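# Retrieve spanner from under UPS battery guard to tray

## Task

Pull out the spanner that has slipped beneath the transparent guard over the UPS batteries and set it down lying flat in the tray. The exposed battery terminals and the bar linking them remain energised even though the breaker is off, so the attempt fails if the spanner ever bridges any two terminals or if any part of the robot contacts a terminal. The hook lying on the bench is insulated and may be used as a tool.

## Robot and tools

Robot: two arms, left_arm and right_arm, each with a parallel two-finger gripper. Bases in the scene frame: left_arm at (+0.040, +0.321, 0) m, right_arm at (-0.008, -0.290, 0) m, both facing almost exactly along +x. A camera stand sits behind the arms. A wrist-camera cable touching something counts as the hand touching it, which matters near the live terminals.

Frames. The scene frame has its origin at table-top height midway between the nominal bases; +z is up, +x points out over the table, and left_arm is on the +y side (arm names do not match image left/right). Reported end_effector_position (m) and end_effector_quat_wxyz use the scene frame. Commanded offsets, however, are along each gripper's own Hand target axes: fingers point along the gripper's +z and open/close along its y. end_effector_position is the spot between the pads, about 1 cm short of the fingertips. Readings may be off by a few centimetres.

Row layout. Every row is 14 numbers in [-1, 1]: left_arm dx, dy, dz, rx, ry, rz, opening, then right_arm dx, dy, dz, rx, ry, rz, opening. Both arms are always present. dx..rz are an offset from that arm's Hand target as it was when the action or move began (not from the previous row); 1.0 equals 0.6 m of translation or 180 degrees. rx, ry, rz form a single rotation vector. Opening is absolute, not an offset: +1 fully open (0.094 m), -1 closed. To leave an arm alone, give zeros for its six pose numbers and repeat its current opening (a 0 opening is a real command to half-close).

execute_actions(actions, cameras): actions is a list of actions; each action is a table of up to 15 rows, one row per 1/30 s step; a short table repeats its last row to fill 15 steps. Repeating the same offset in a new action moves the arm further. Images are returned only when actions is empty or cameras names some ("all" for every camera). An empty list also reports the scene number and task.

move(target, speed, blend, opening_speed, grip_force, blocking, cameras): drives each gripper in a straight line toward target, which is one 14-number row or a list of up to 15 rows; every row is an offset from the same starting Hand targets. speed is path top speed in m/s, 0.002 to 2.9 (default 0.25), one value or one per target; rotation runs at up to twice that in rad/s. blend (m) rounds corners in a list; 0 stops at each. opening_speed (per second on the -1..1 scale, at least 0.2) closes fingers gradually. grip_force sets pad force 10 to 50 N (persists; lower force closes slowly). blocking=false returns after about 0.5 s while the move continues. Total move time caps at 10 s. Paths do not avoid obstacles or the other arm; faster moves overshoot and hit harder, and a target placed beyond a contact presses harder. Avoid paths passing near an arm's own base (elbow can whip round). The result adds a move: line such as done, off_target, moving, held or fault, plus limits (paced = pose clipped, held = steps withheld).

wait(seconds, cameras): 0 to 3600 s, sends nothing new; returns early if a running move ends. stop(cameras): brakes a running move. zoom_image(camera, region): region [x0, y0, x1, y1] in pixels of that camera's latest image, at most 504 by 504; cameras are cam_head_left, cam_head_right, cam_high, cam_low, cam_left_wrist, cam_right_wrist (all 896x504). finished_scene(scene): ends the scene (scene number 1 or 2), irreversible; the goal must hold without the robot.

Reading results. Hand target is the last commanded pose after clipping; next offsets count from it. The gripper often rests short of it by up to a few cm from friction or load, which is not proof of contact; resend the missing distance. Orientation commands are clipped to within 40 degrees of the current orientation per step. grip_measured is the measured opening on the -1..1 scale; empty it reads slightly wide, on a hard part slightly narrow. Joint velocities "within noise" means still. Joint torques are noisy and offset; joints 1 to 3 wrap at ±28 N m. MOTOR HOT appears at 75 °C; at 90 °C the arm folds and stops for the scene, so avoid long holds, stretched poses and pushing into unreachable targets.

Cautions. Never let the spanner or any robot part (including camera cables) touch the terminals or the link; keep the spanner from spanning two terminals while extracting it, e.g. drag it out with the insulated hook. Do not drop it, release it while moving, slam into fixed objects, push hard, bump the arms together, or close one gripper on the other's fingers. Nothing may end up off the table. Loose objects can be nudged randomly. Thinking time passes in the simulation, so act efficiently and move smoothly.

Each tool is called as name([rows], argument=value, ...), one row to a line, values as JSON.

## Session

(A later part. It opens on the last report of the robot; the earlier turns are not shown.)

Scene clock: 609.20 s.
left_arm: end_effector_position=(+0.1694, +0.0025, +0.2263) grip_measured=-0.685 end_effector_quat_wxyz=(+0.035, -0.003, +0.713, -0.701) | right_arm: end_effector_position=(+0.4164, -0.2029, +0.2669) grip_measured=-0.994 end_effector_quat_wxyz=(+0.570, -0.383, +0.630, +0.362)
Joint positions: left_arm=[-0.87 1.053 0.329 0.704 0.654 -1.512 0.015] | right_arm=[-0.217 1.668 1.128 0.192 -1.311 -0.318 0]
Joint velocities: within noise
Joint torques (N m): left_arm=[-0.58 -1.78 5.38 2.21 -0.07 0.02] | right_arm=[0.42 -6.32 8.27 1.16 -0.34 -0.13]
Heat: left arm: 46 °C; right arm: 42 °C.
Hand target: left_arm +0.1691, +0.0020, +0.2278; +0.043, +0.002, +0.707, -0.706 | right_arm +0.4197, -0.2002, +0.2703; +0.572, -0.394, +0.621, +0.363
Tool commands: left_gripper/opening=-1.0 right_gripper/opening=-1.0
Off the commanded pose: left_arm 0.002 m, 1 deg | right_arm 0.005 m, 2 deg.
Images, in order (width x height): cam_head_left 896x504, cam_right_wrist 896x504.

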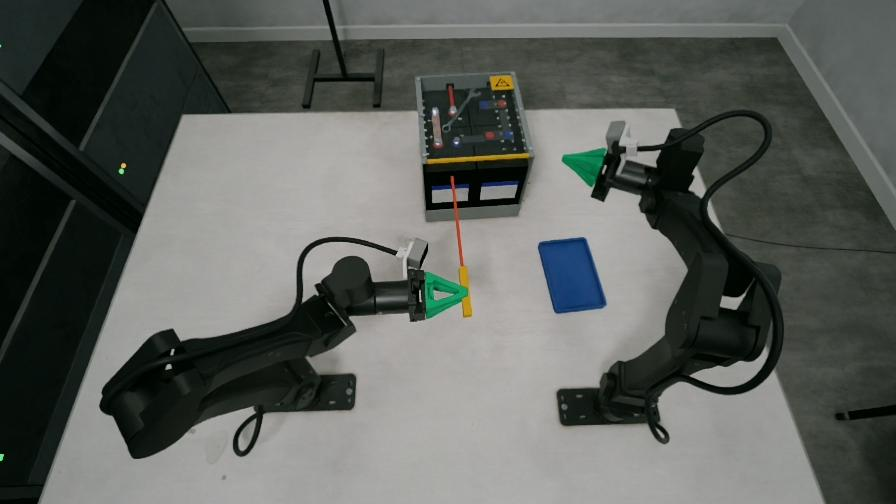

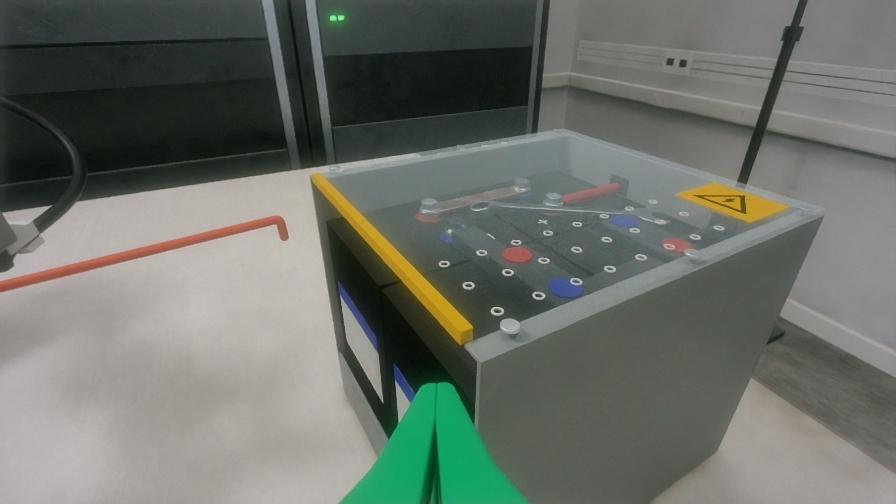

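zoom_image(camera="cam_head_left", region=[400, 160, 500, 330])

execute_actions(actions=[], cameras=["cam_head_right","cam_high","cam_left_wrist"])

Scaled by 2.965 from the camera's image (finer frame: 1280x720).

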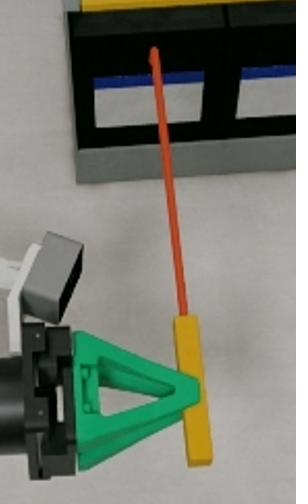

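Scene clock: 726.67 s.
left_arm: end_effector_position=(+0.1694, +0.0025, +0.2264) grip_measured=-0.685 end_effector_quat_wxyz=(+0.035, -0.003, +0.713, -0.701) | right_arm: end_effector_position=(+0.4164, -0.2029, +0.2669) grip_measured=-0.994 end_effector_quat_wxyz=(+0.570, -0.383, +0.630, +0.362)
Joint positions: left_arm=[-0.87 1.053 0.329 0.704 0.654 -1.512 0.015] | right_arm=[-0.217 1.668 1.128 0.192 -1.311 -0.318 0]
Joint velocities: within noise
Joint torques (N m): left_arm=[-0.59 -1.8 5.38 2.21 -0.07 0.02] | right_arm=[0.53 -6.49 8.35 1.2 -0.33 -0.15]
Heat: left arm: 49 °C; right arm: 43 °C.
Hand target: left_arm +0.1691, +0.0020, +0.2279; +0.043, +0.002, +0.707, -0.706 | right_arm +0.4197, -0.2002, +0.2703; +0.572, -0.394, +0.621, +0.363
Tool commands: left_gripper/opening=-1.0 right_gripper/opening=-1.0
Off the commanded pose: left_arm 0.002 m, 1 deg | right_arm 0.005 m, 2 deg.
Images, in order (width x height): cam_head_right 896x504, cam_high 896x504, cam_left_wrist 896x504.

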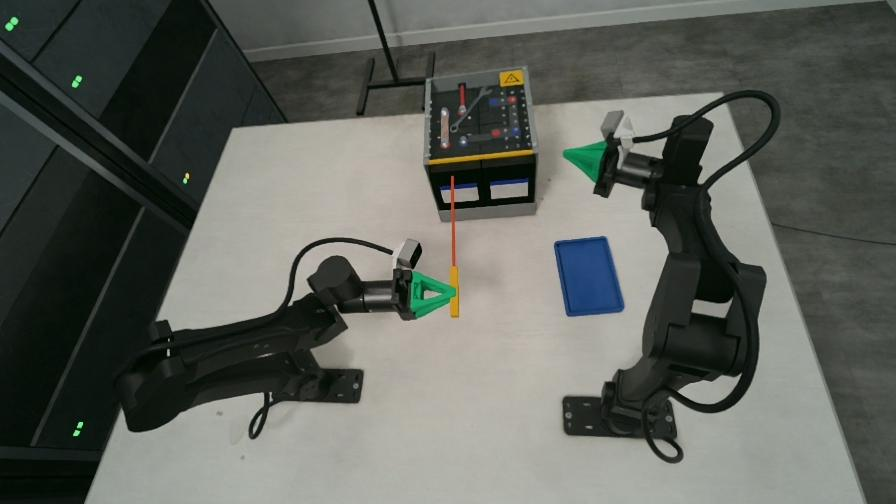

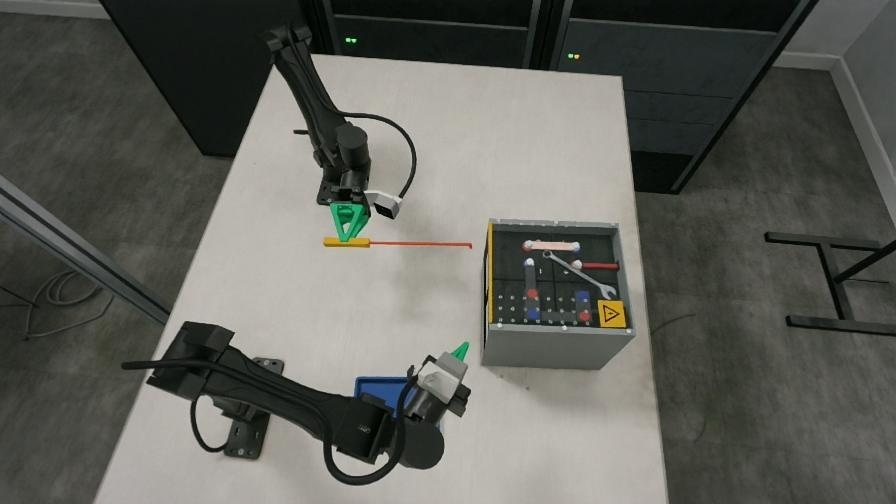

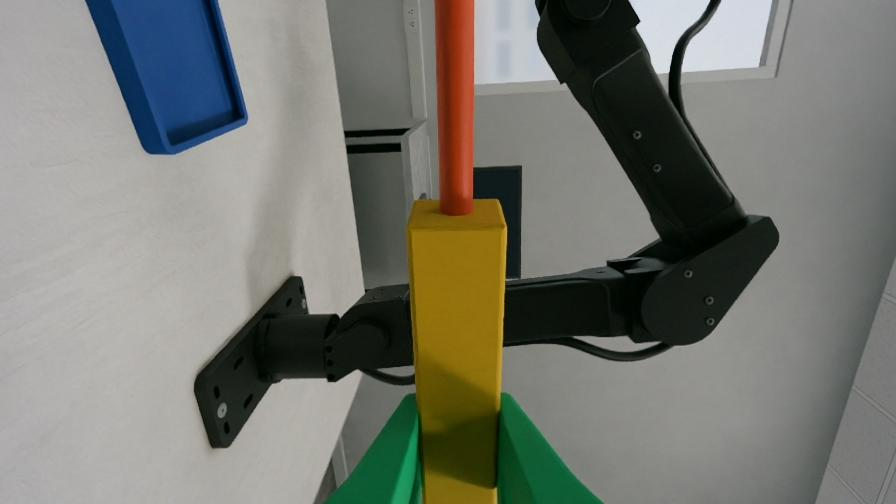

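zoom_image(camera="cam_high", region=[420, 200, 640, 340])

zoom_image(camera="cam_head_right", region=[400, 60, 560, 230])

Scaled by 2.291 from the camera's image (finer frame: 1280x720).

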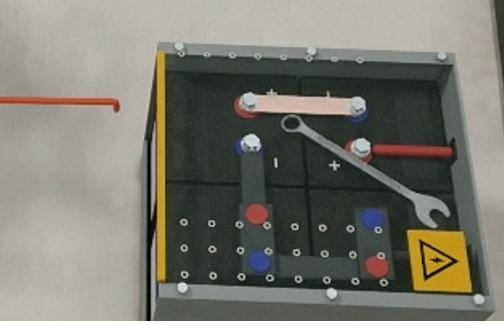

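Scaled by 2.965 from the camera's image (finer frame: 1280x720).

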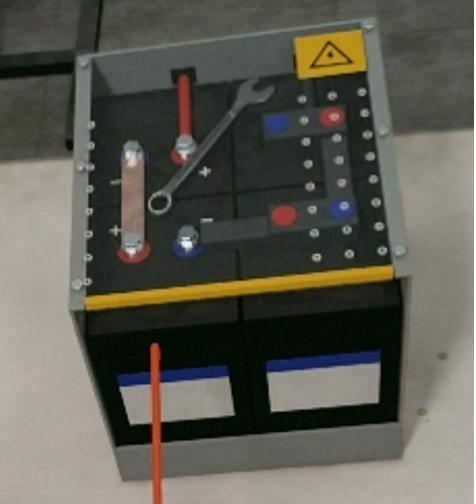

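move(target=[-0.0366, 0.0023, 0, 0, 0, -0.0083, -1, 0, 0, 0, 0, 0, 0, -1], speed=0.06, cameras=["cam_head_left", "cam_right_wrist", "cam_high"])

Scene clock: 926.13 s.
left_arm: end_effector_position=(+0.1871, +0.0063, +0.2119) grip_measured=-0.685 end_effector_quat_wxyz=(+0.020, -0.023, +0.721, -0.692) | right_arm: end_effector_position=(+0.4164, -0.2029, +0.2669) grip_measured=-0.994 end_effector_quat_wxyz=(+0.570, -0.383, +0.630, +0.362)
Joint positions: left_arm=[-0.793 1.133 0.329 0.751 0.723 -1.537 0.015] | right_arm=[-0.217 1.668 1.128 0.192 -1.311 -0.318 0]
Joint torques (N m): left_arm=[0.42 -2.07 8.28 2.19 0.16 0.01] | right_arm=[0.39 -6.35 8.28 1.19 -0.3 -0.15]
Heat: left arm: 51 °C; right arm: 44 °C.
Hand target: left_arm +0.1911, +0.0033, +0.2278; +0.034, -0.007, +0.707, -0.706 | right_arm +0.4197, -0.2002, +0.2703; +0.572, -0.394, +0.621, +0.363
Off the commanded pose: left_arm 0.017 m, 3 deg | right_arm 0.005 m, 2 deg.
move: off_target (left_arm)
Images, in order (width x height): cam_head_left 896x504, cam_high 896x504, cam_right_wrist 896x504.

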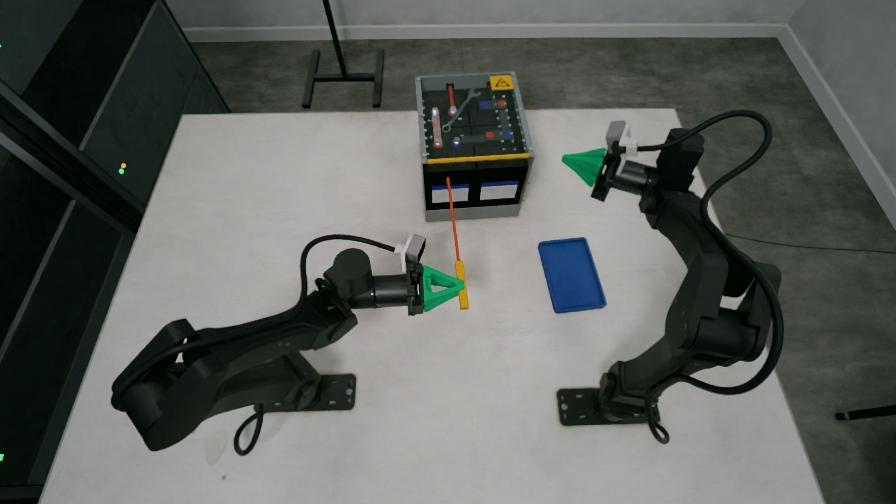

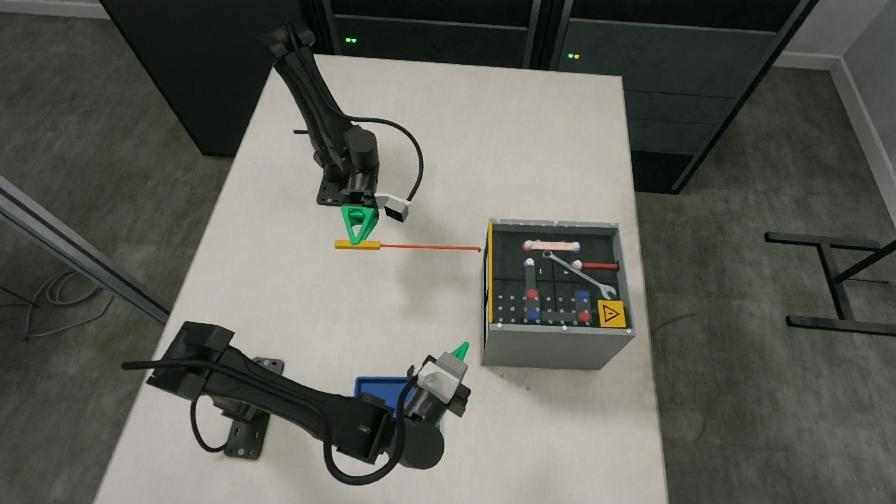

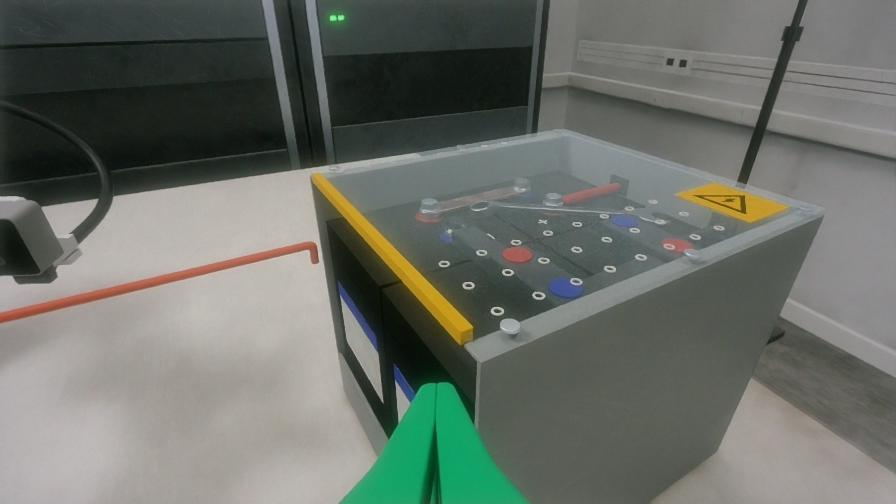

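move(target=[-0.0006, -0.0333, 0.0118, 0, 0, 0.0072, -1, 0, 0, 0, 0, 0, 0, -1], speed=0.06, cameras=["cam_head_left", "cam_right_wrist"])

Scene clock: 968.03 s.
left_arm: end_effector_position=(+0.1907, -0.0023, +0.2288) grip_measured=-0.685 end_effector_quat_wxyz=(+0.022, -0.016, +0.720, -0.693) | right_arm: end_effector_position=(+0.4164, -0.2029, +0.2669) grip_measured=-0.994 end_effector_quat_wxyz=(+0.570, -0.383, +0.630, +0.362)
Joint positions: left_arm=[-0.806 1.133 0.403 0.68 0.718 -1.529 0.015] | right_arm=[-0.217 1.668 1.128 0.192 -1.311 -0.318 0]
Joint torques (N m): left_arm=[-0.59 -4.9 8.43 1.88 -0.05 0.11] | right_arm=[0.53 -6.37 8.17 1.18 -0.34 -0.13]
Heat: left arm: 52 °C; right arm: 44 °C.
Hand target: left_arm +0.1912, -0.0038, +0.2478; +0.042, +0.001, +0.707, -0.706 | right_arm +0.4197, -0.2002, +0.2703; +0.572, -0.394, +0.621, +0.363
Off the commanded pose: left_arm 0.019 m, 4 deg | right_arm 0.005 m, 2 deg.
move: off_target (left_arm)

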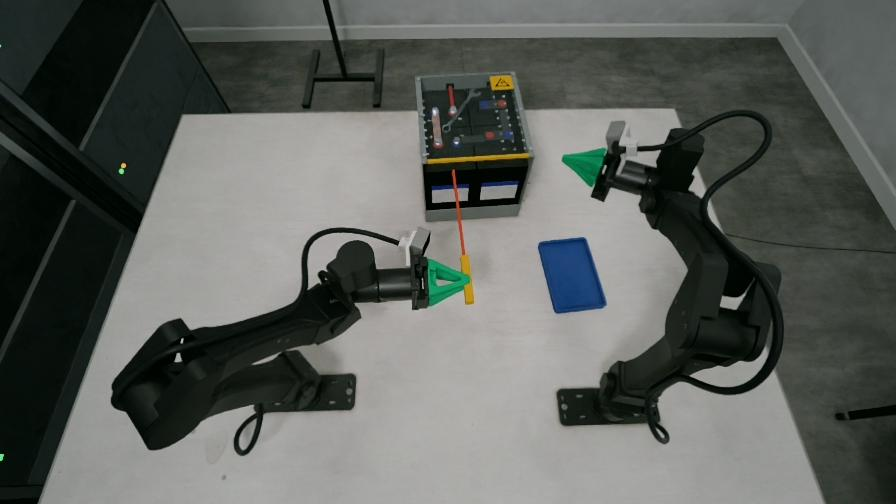

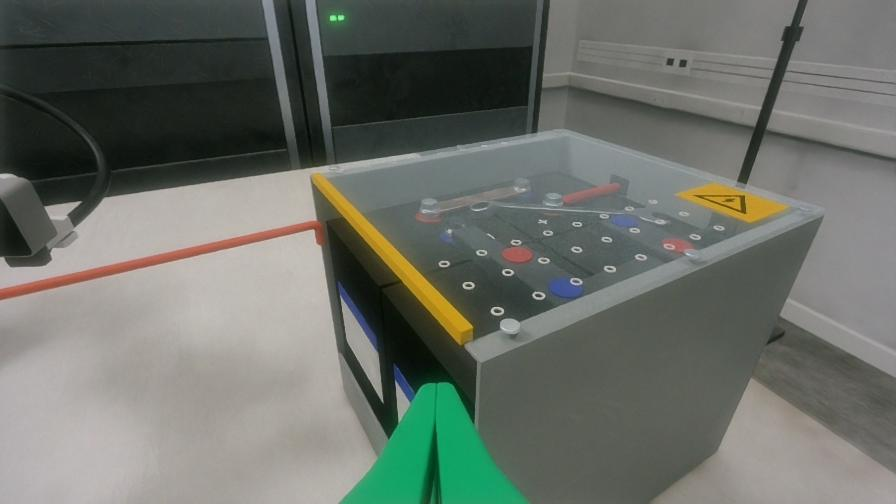

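zoom_image(camera="cam_right_wrist", region=[260, 160, 400, 280])

zoom_image(camera="cam_head_left", region=[410, 110, 490, 200])

Scaled by 3.600 from the camera's image (finer frame: 1280x720).

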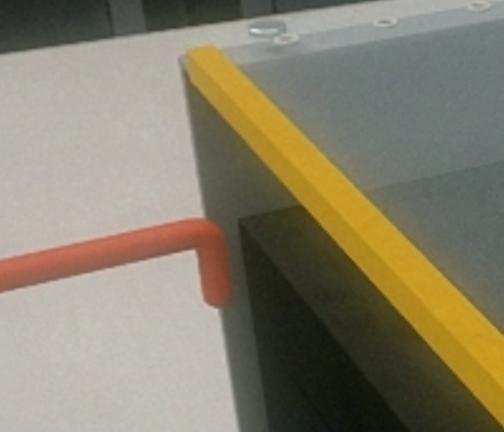

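Scaled by 5.600 from the camera's image (finer frame: 1280x720).

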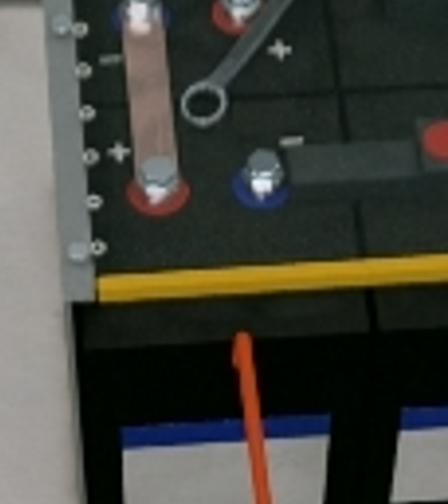

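move(target=[-0.0141, 0.0008, -0.0134, 0, 0, 0, -1, 0, 0, 0, 0, 0, 0, -1], speed=0.05, cameras=["cam_head_left", "cam_right_wrist"])

zoom_image(camera="cam_right_wrist", region=[260, 160, 400, 280])

zoom_image(camera="cam_head_left", region=[410, 110, 490, 200])

Scene clock: 1042.13 s.
left_arm: end_effector_position=(+0.1985, +0.0042, +0.2288) grip_measured=-0.685 end_effector_quat_wxyz=(+0.025, -0.019, +0.720, -0.693) | right_arm: end_effector_position=(+0.4164, -0.2029, +0.2669) grip_measured=-0.994 end_effector_quat_wxyz=(+0.570, -0.383, +0.630, +0.362)
Joint positions: left_arm=[-0.761 1.133 0.403 0.679 0.754 -1.527 0.015] | right_arm=[-0.217 1.668 1.128 0.192 -1.311 -0.318 0]
Joint torques (N m): left_arm=[0.43 -4.9 8.39 1.86 0.18 0.11] | right_arm=[0.42 -6.28 8.28 1.17 -0.34 -0.13]
Heat: left arm: 48 °C; right arm: 45 °C.
Hand target: left_arm +0.1992, +0.0047, +0.2478; +0.042, +0.000, +0.707, -0.706 | right_arm +0.4197, -0.2002, +0.2703; +0.572, -0.394, +0.621, +0.363
Off the commanded pose: left_arm 0.019 m, 4 deg | right_arm 0.005 m, 2 deg.
move: off_target (left_arm)

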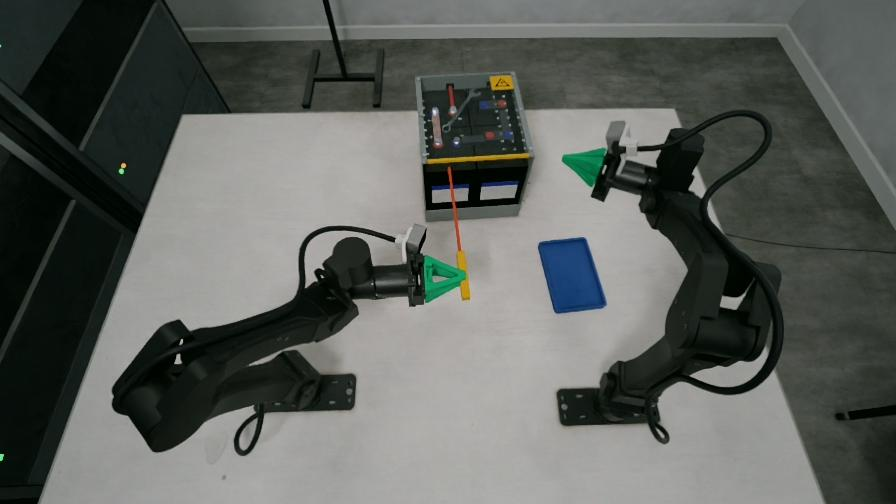

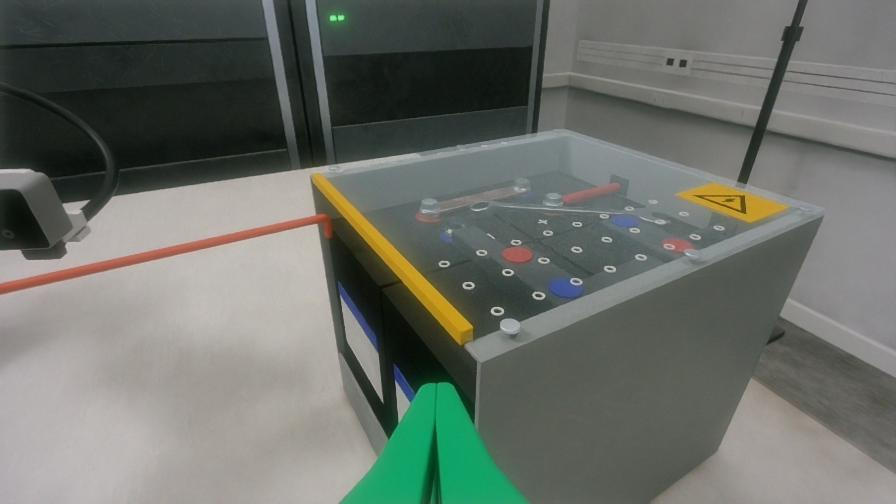

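Scaled by 3.600 from the camera's image (finer frame: 1280x720).

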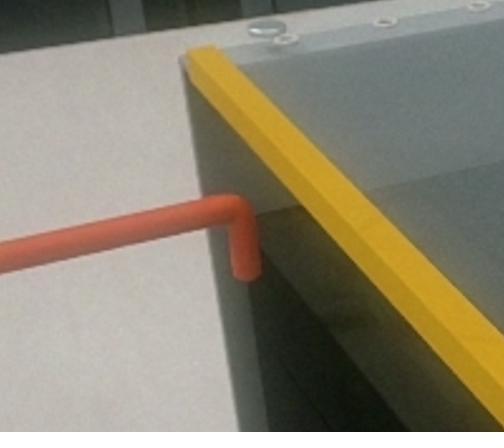

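Scaled by 5.600 from the camera's image (finer frame: 1280x720).

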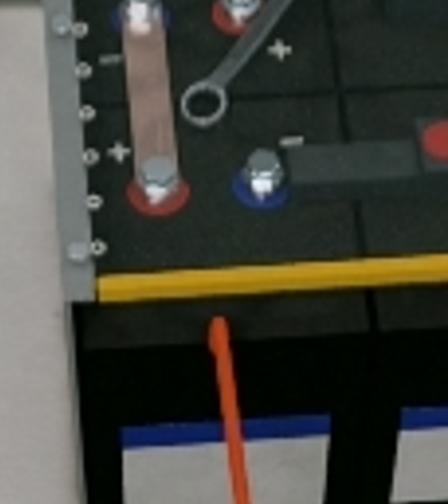

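move(target=[-0.0416, 0.0025, 0.0018, 0, 0, 0, -1, 0, 0, 0, 0, 0, 0, -1], speed=0.05, cameras=["cam_head_left", "cam_right_wrist"])

zoom_image(camera="cam_right_wrist", region=[300, 140, 480, 290])

zoom_image(camera="cam_head_left", region=[410, 110, 490, 200])

Scene clock: 1071.13 s.
left_arm: end_effector_position=(+0.2204, +0.0074, +0.2329) grip_measured=-0.685 end_effector_quat_wxyz=(+0.025, -0.020, +0.719, -0.694) | right_arm: end_effector_position=(+0.4164, -0.2029, +0.2669) grip_measured=-0.994 end_effector_quat_wxyz=(+0.570, -0.383, +0.630, +0.362)
Joint positions: left_arm=[-0.681 1.199 0.455 0.692 0.832 -1.524 0.015] | right_arm=[-0.217 1.668 1.128 0.192 -1.311 -0.318 0]
Joint torques (N m): left_arm=[0.38 -2.73 8.44 2.09 0.2 0.11] | right_arm=[0.46 -6.26 8.2 1.2 -0.33 -0.18]
Heat: left arm: 47 °C; right arm: 45 °C.
Hand target: left_arm +0.2241, +0.0051, +0.2478; +0.042, +0.001, +0.707, -0.706 | right_arm +0.4197, -0.2002, +0.2703; +0.572, -0.394, +0.621, +0.363
Off the commanded pose: left_arm 0.016 m, 4 deg | right_arm 0.005 m, 2 deg.
move: off_target (left_arm)

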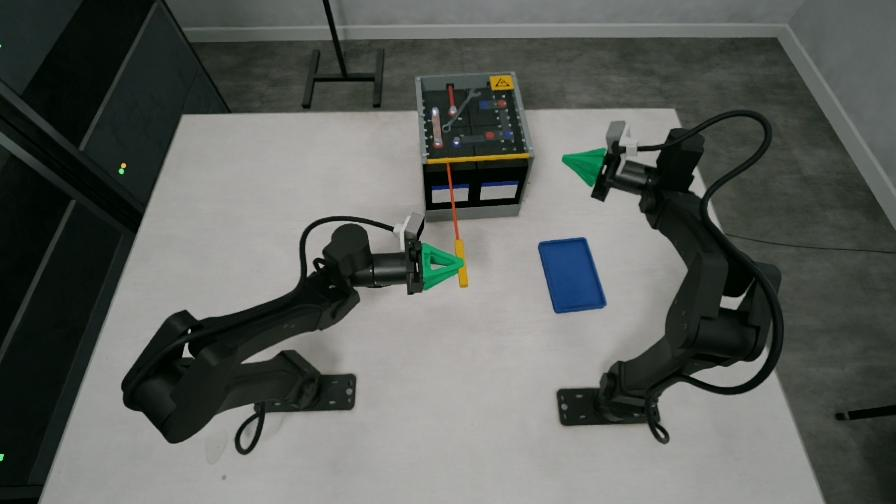

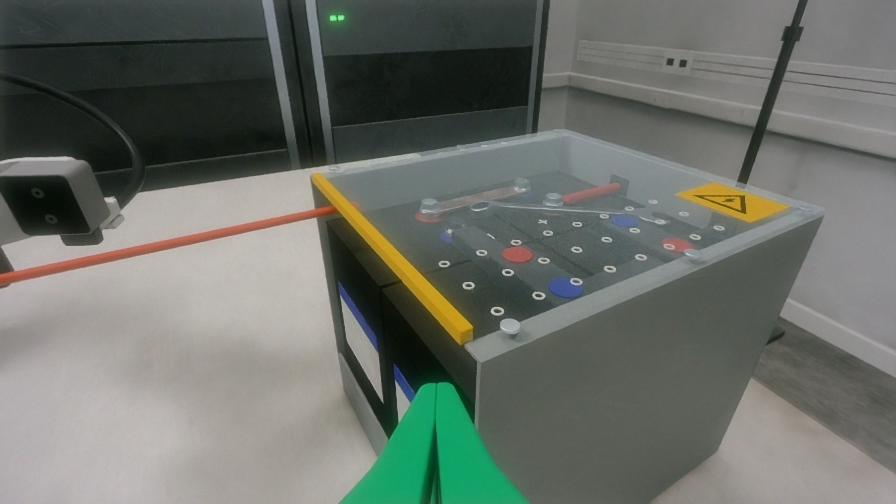

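Scaled by 2.800 from the camera's image (finer frame: 1280x720).

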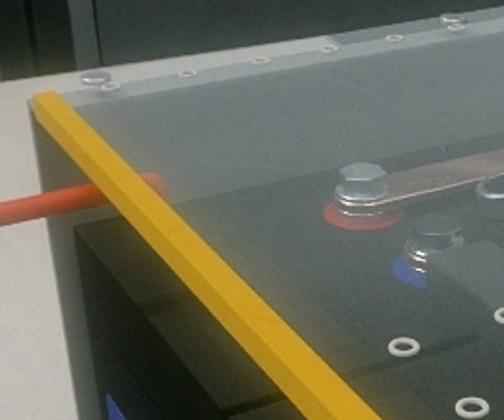

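Scaled by 5.600 from the camera's image (finer frame: 1280x720).

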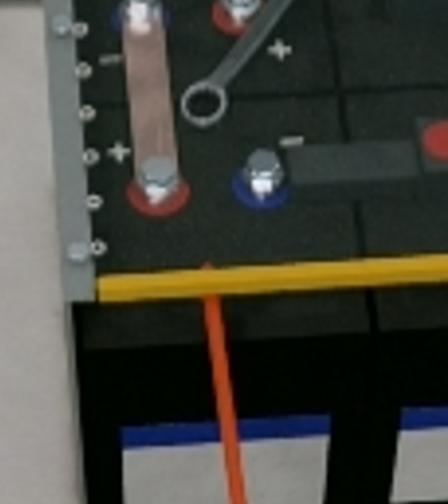

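move(target=[-0.041, 0.0125, 0.0076, 0, 0, 0, -1, 0, 0, 0, 0, 0, 0, -1], speed=0.05, cameras=["cam_head_left", "cam_right_wrist"])

zoom_image(camera="cam_right_wrist", region=[300, 140, 480, 290])

zoom_image(camera="cam_head_left", region=[410, 110, 490, 200])

Scene clock: 1123.77 s.
left_arm: end_effector_position=(+0.2452, +0.0042, +0.2286) grip_measured=-0.685 end_effector_quat_wxyz=(+0.026, -0.019, +0.718, -0.695) | right_arm: end_effector_position=(+0.4164, -0.2029, +0.2669) grip_measured=-0.994 end_effector_quat_wxyz=(+0.570, -0.383, +0.630, +0.362)
Joint positions: left_arm=[-0.626 1.321 0.508 0.762 0.887 -1.522 0.015] | right_arm=[-0.217 1.668 1.128 0.192 -1.311 -0.318 0]
Joint torques (N m): left_arm=[0.39 -3.44 8.13 2.07 0.2 0.08] | right_arm=[0.39 -6.37 8.35 1.18 -0.32 -0.14]
Heat: left arm: 50 °C; right arm: 45 °C.
Hand target: left_arm +0.2494, +0.0020, +0.2418; +0.042, +0.001, +0.707, -0.706 | right_arm +0.4197, -0.2002, +0.2703; +0.572, -0.394, +0.621, +0.363
Off the commanded pose: left_arm 0.014 m, 3 deg | right_arm 0.005 m, 2 deg.
move: off_target (left_arm)

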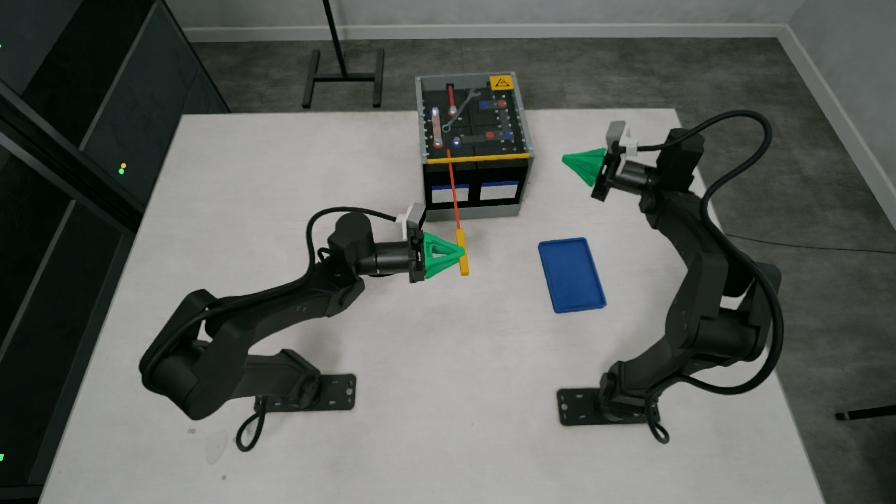

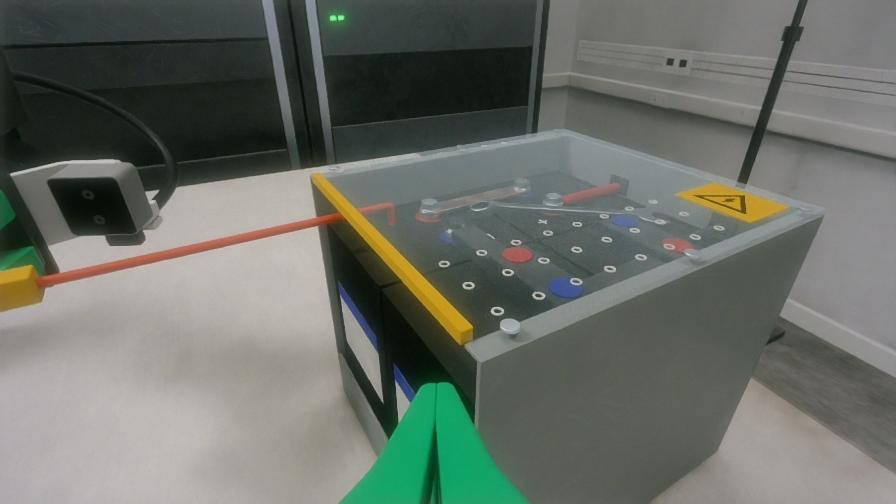

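Scaled by 2.800 from the camera's image (finer frame: 1280x720).

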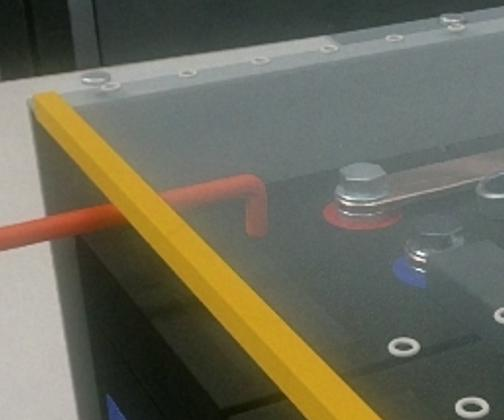

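Scaled by 5.600 from the camera's image (finer frame: 1280x720).

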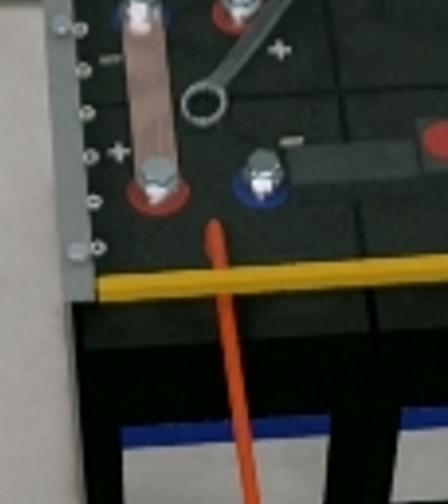

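move(target=[-0.083, 0.0084, 0, 0, 0, 0, -1, 0, 0, 0, 0, 0, 0, -1], speed=0.05, cameras=["cam_head_left", "cam_right_wrist"])

zoom_image(camera="cam_right_wrist", region=[330, 150, 510, 270])

zoom_image(camera="cam_head_left", region=[410, 100, 490, 180])

Scene clock: 1143.90 s.
left_arm: end_effector_position=(+0.2947, +0.0066, +0.2293) grip_measured=-0.685 end_effector_quat_wxyz=(+0.026, -0.019, +0.716, -0.698) | right_arm: end_effector_position=(+0.4164, -0.2029, +0.2669) grip_measured=-0.994 end_effector_quat_wxyz=(+0.570, -0.383, +0.630, +0.362)
Joint positions: left_arm=[-0.516 1.498 0.646 0.806 0.996 -1.522 0.015] | right_arm=[-0.217 1.668 1.128 0.192 -1.311 -0.318 0]
Joint torques (N m): left_arm=[0.32 -4.67 7.91 2 0.21 0.09] | right_arm=[0.57 -6.31 8.32 1.18 -0.32 -0.12]
Heat: left arm: 49 °C; right arm: 45 °C.
Hand target: left_arm +0.2993, +0.0048, +0.2396; +0.041, +0.001, +0.707, -0.706 | right_arm +0.4197, -0.2002, +0.2703; +0.572, -0.394, +0.621, +0.363
Off the commanded pose: left_arm 0.012 m, 3 deg | right_arm 0.005 m, 2 deg.
move: off_target (left_arm)

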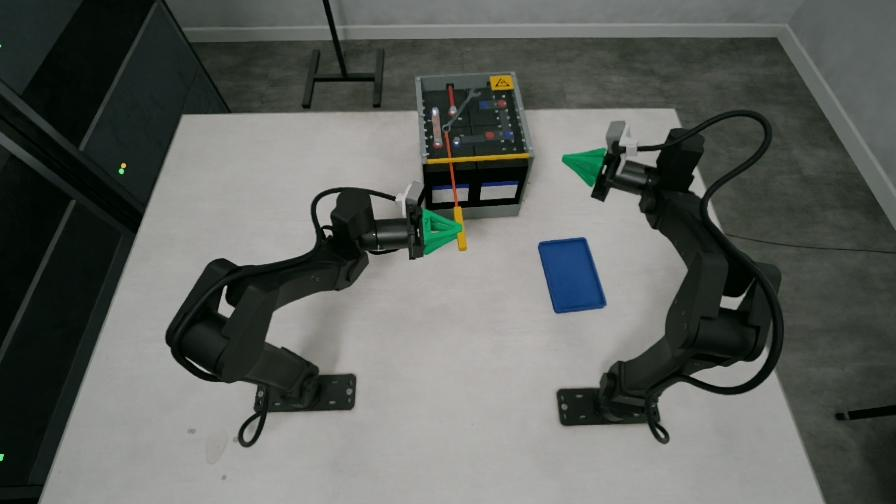

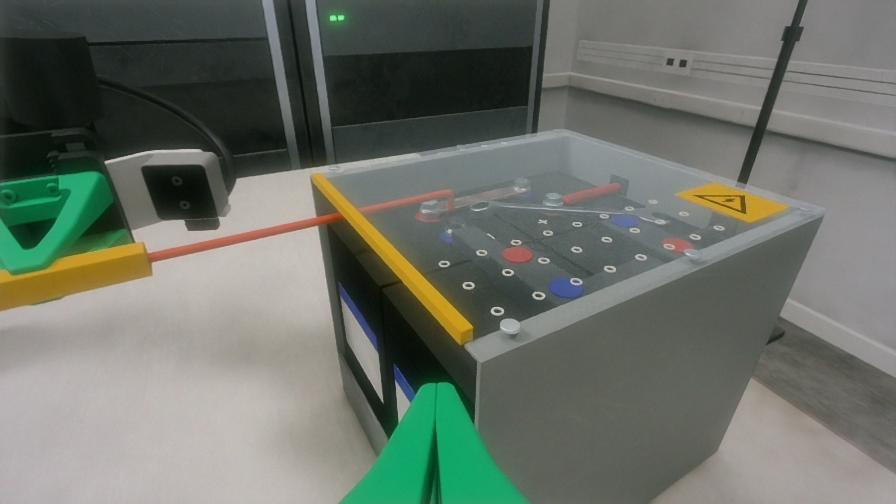

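Scaled by 2.800 from the camera's image (finer frame: 1280x720).

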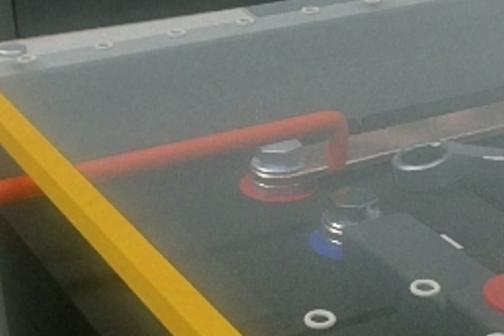

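Scaled by 6.300 from the camera's image (finer frame: 1280x720).

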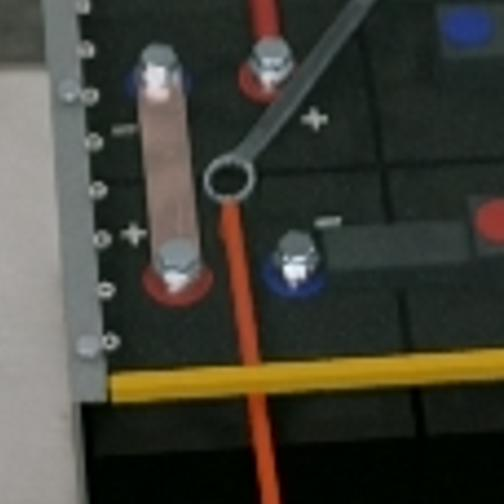

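move(target=[-0.0398, 0.0049, -0.0008, 0, 0, 0, -1, 0, 0, 0, 0, 0, 0, -1], speed=0.05, cameras=["cam_head_left", "cam_right_wrist", "cam_high"])

zoom_image(camera="cam_right_wrist", region=[410, 160, 530, 240])

zoom_image(camera="cam_head_left", region=[420, 100, 480, 160])

zoom_image(camera="cam_high", region=[480, 220, 580, 290])

Scene clock: 1204.30 s.
left_arm: end_effector_position=(+0.3186, +0.0081, +0.2290) grip_measured=-0.685 end_effector_quat_wxyz=(+0.027, -0.019, +0.715, -0.699) | right_arm: end_effector_position=(+0.4164, -0.2029, +0.2669) grip_measured=-0.994 end_effector_quat_wxyz=(+0.570, -0.383, +0.630, +0.362)
Joint positions: left_arm=[-0.473 1.579 0.72 0.815 1.039 -1.521 0.015] | right_arm=[-0.217 1.668 1.128 0.192 -1.311 -0.318 0]
Joint torques (N m): left_arm=[0.34 -5.27 7.84 1.97 0.21 0.08] | right_arm=[0.51 -6.39 8.31 1.16 -0.32 -0.12]
Heat: left arm: 48 °C; right arm: 46 °C.
Hand target: left_arm +0.3233, +0.0067, +0.2382; +0.041, +0.001, +0.707, -0.706 | right_arm +0.4197, -0.2002, +0.2703; +0.572, -0.394, +0.621, +0.363
Off the commanded pose: left_arm 0.010 m, 3 deg | right_arm 0.005 m, 2 deg.
move: off_target (left_arm)
Images, in order (width x height): cam_head_left 896x504, cam_high 896x504, cam_right_wrist 896x504.

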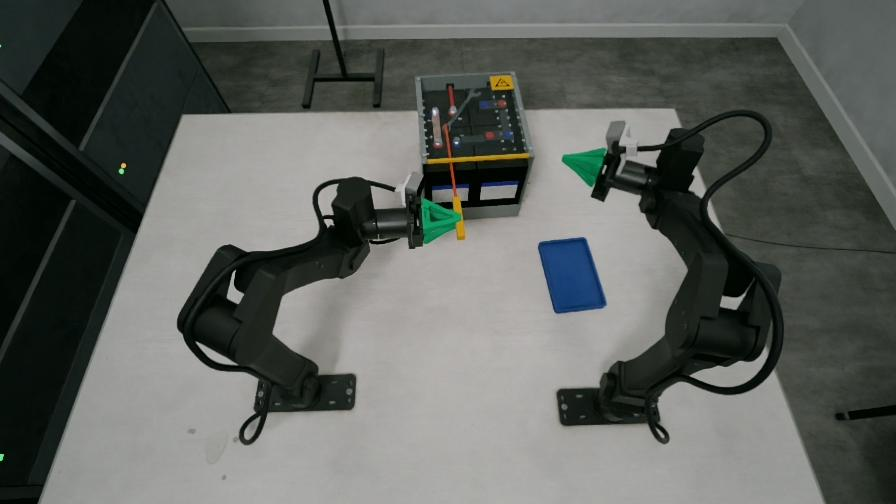

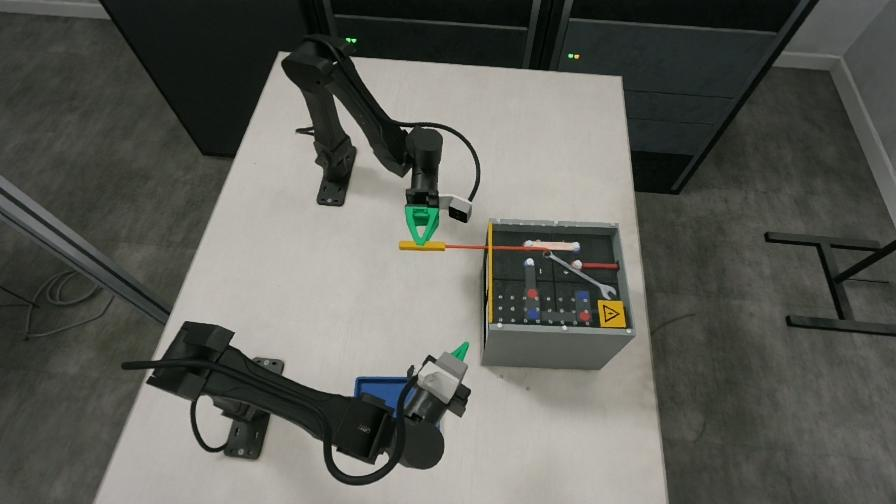

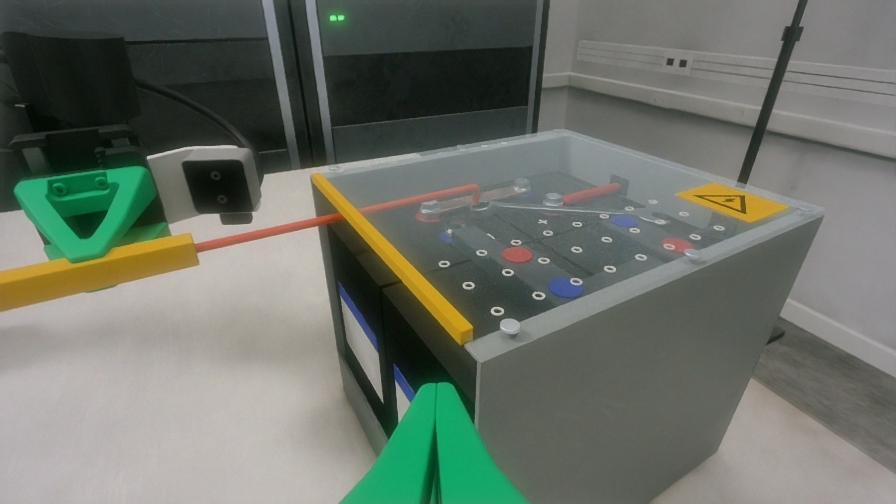

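Scaled by 4.200 from the camera's image (finer frame: 1280x720).

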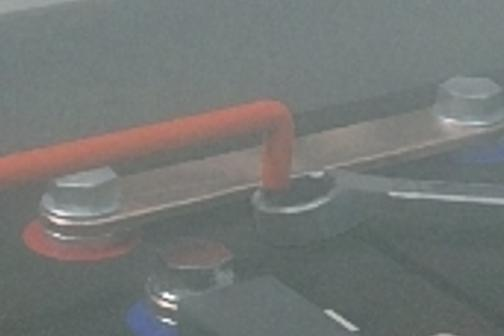

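Scaled by 8.400 from the camera's image (finer frame: 1280x720).

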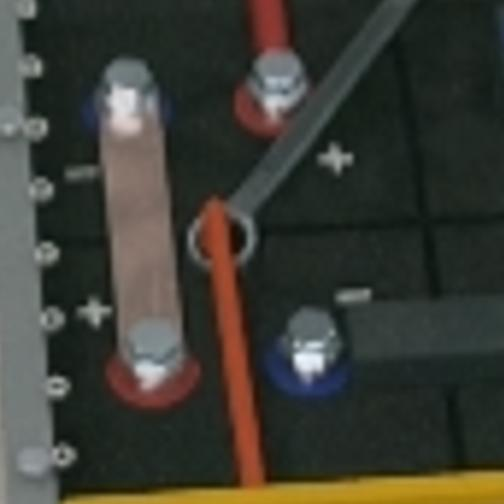

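Scaled by 5.040 from the camera's image (finer frame: 1280x720).

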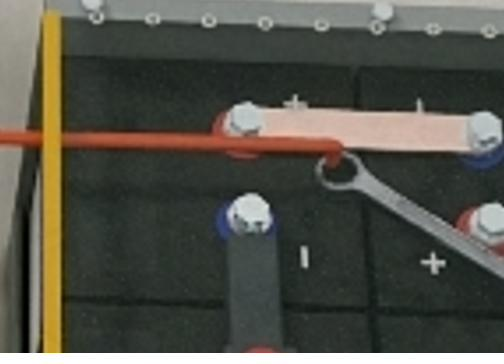

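zoom_image(camera="cam_right_wrist", region=[450, 180, 510, 225])

zoom_image(camera="cam_high", region=[520, 235, 580, 275])

Scaled by 8.400 from the camera's image (finer frame: 1280x720).

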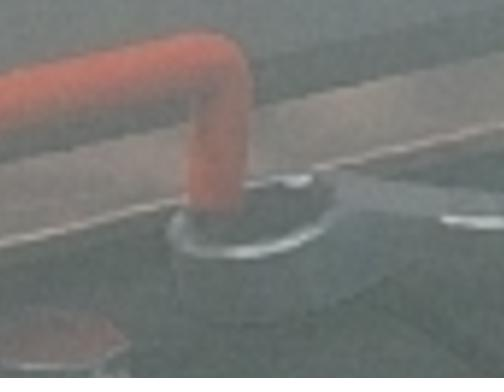

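Scaled by 8.400 from the camera's image (finer frame: 1280x720).

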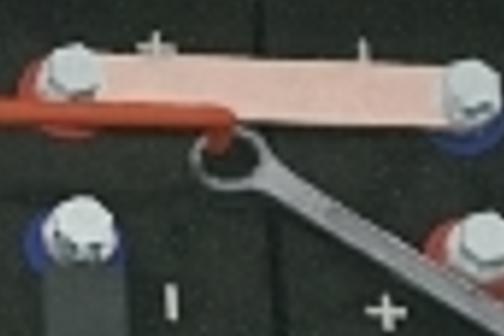

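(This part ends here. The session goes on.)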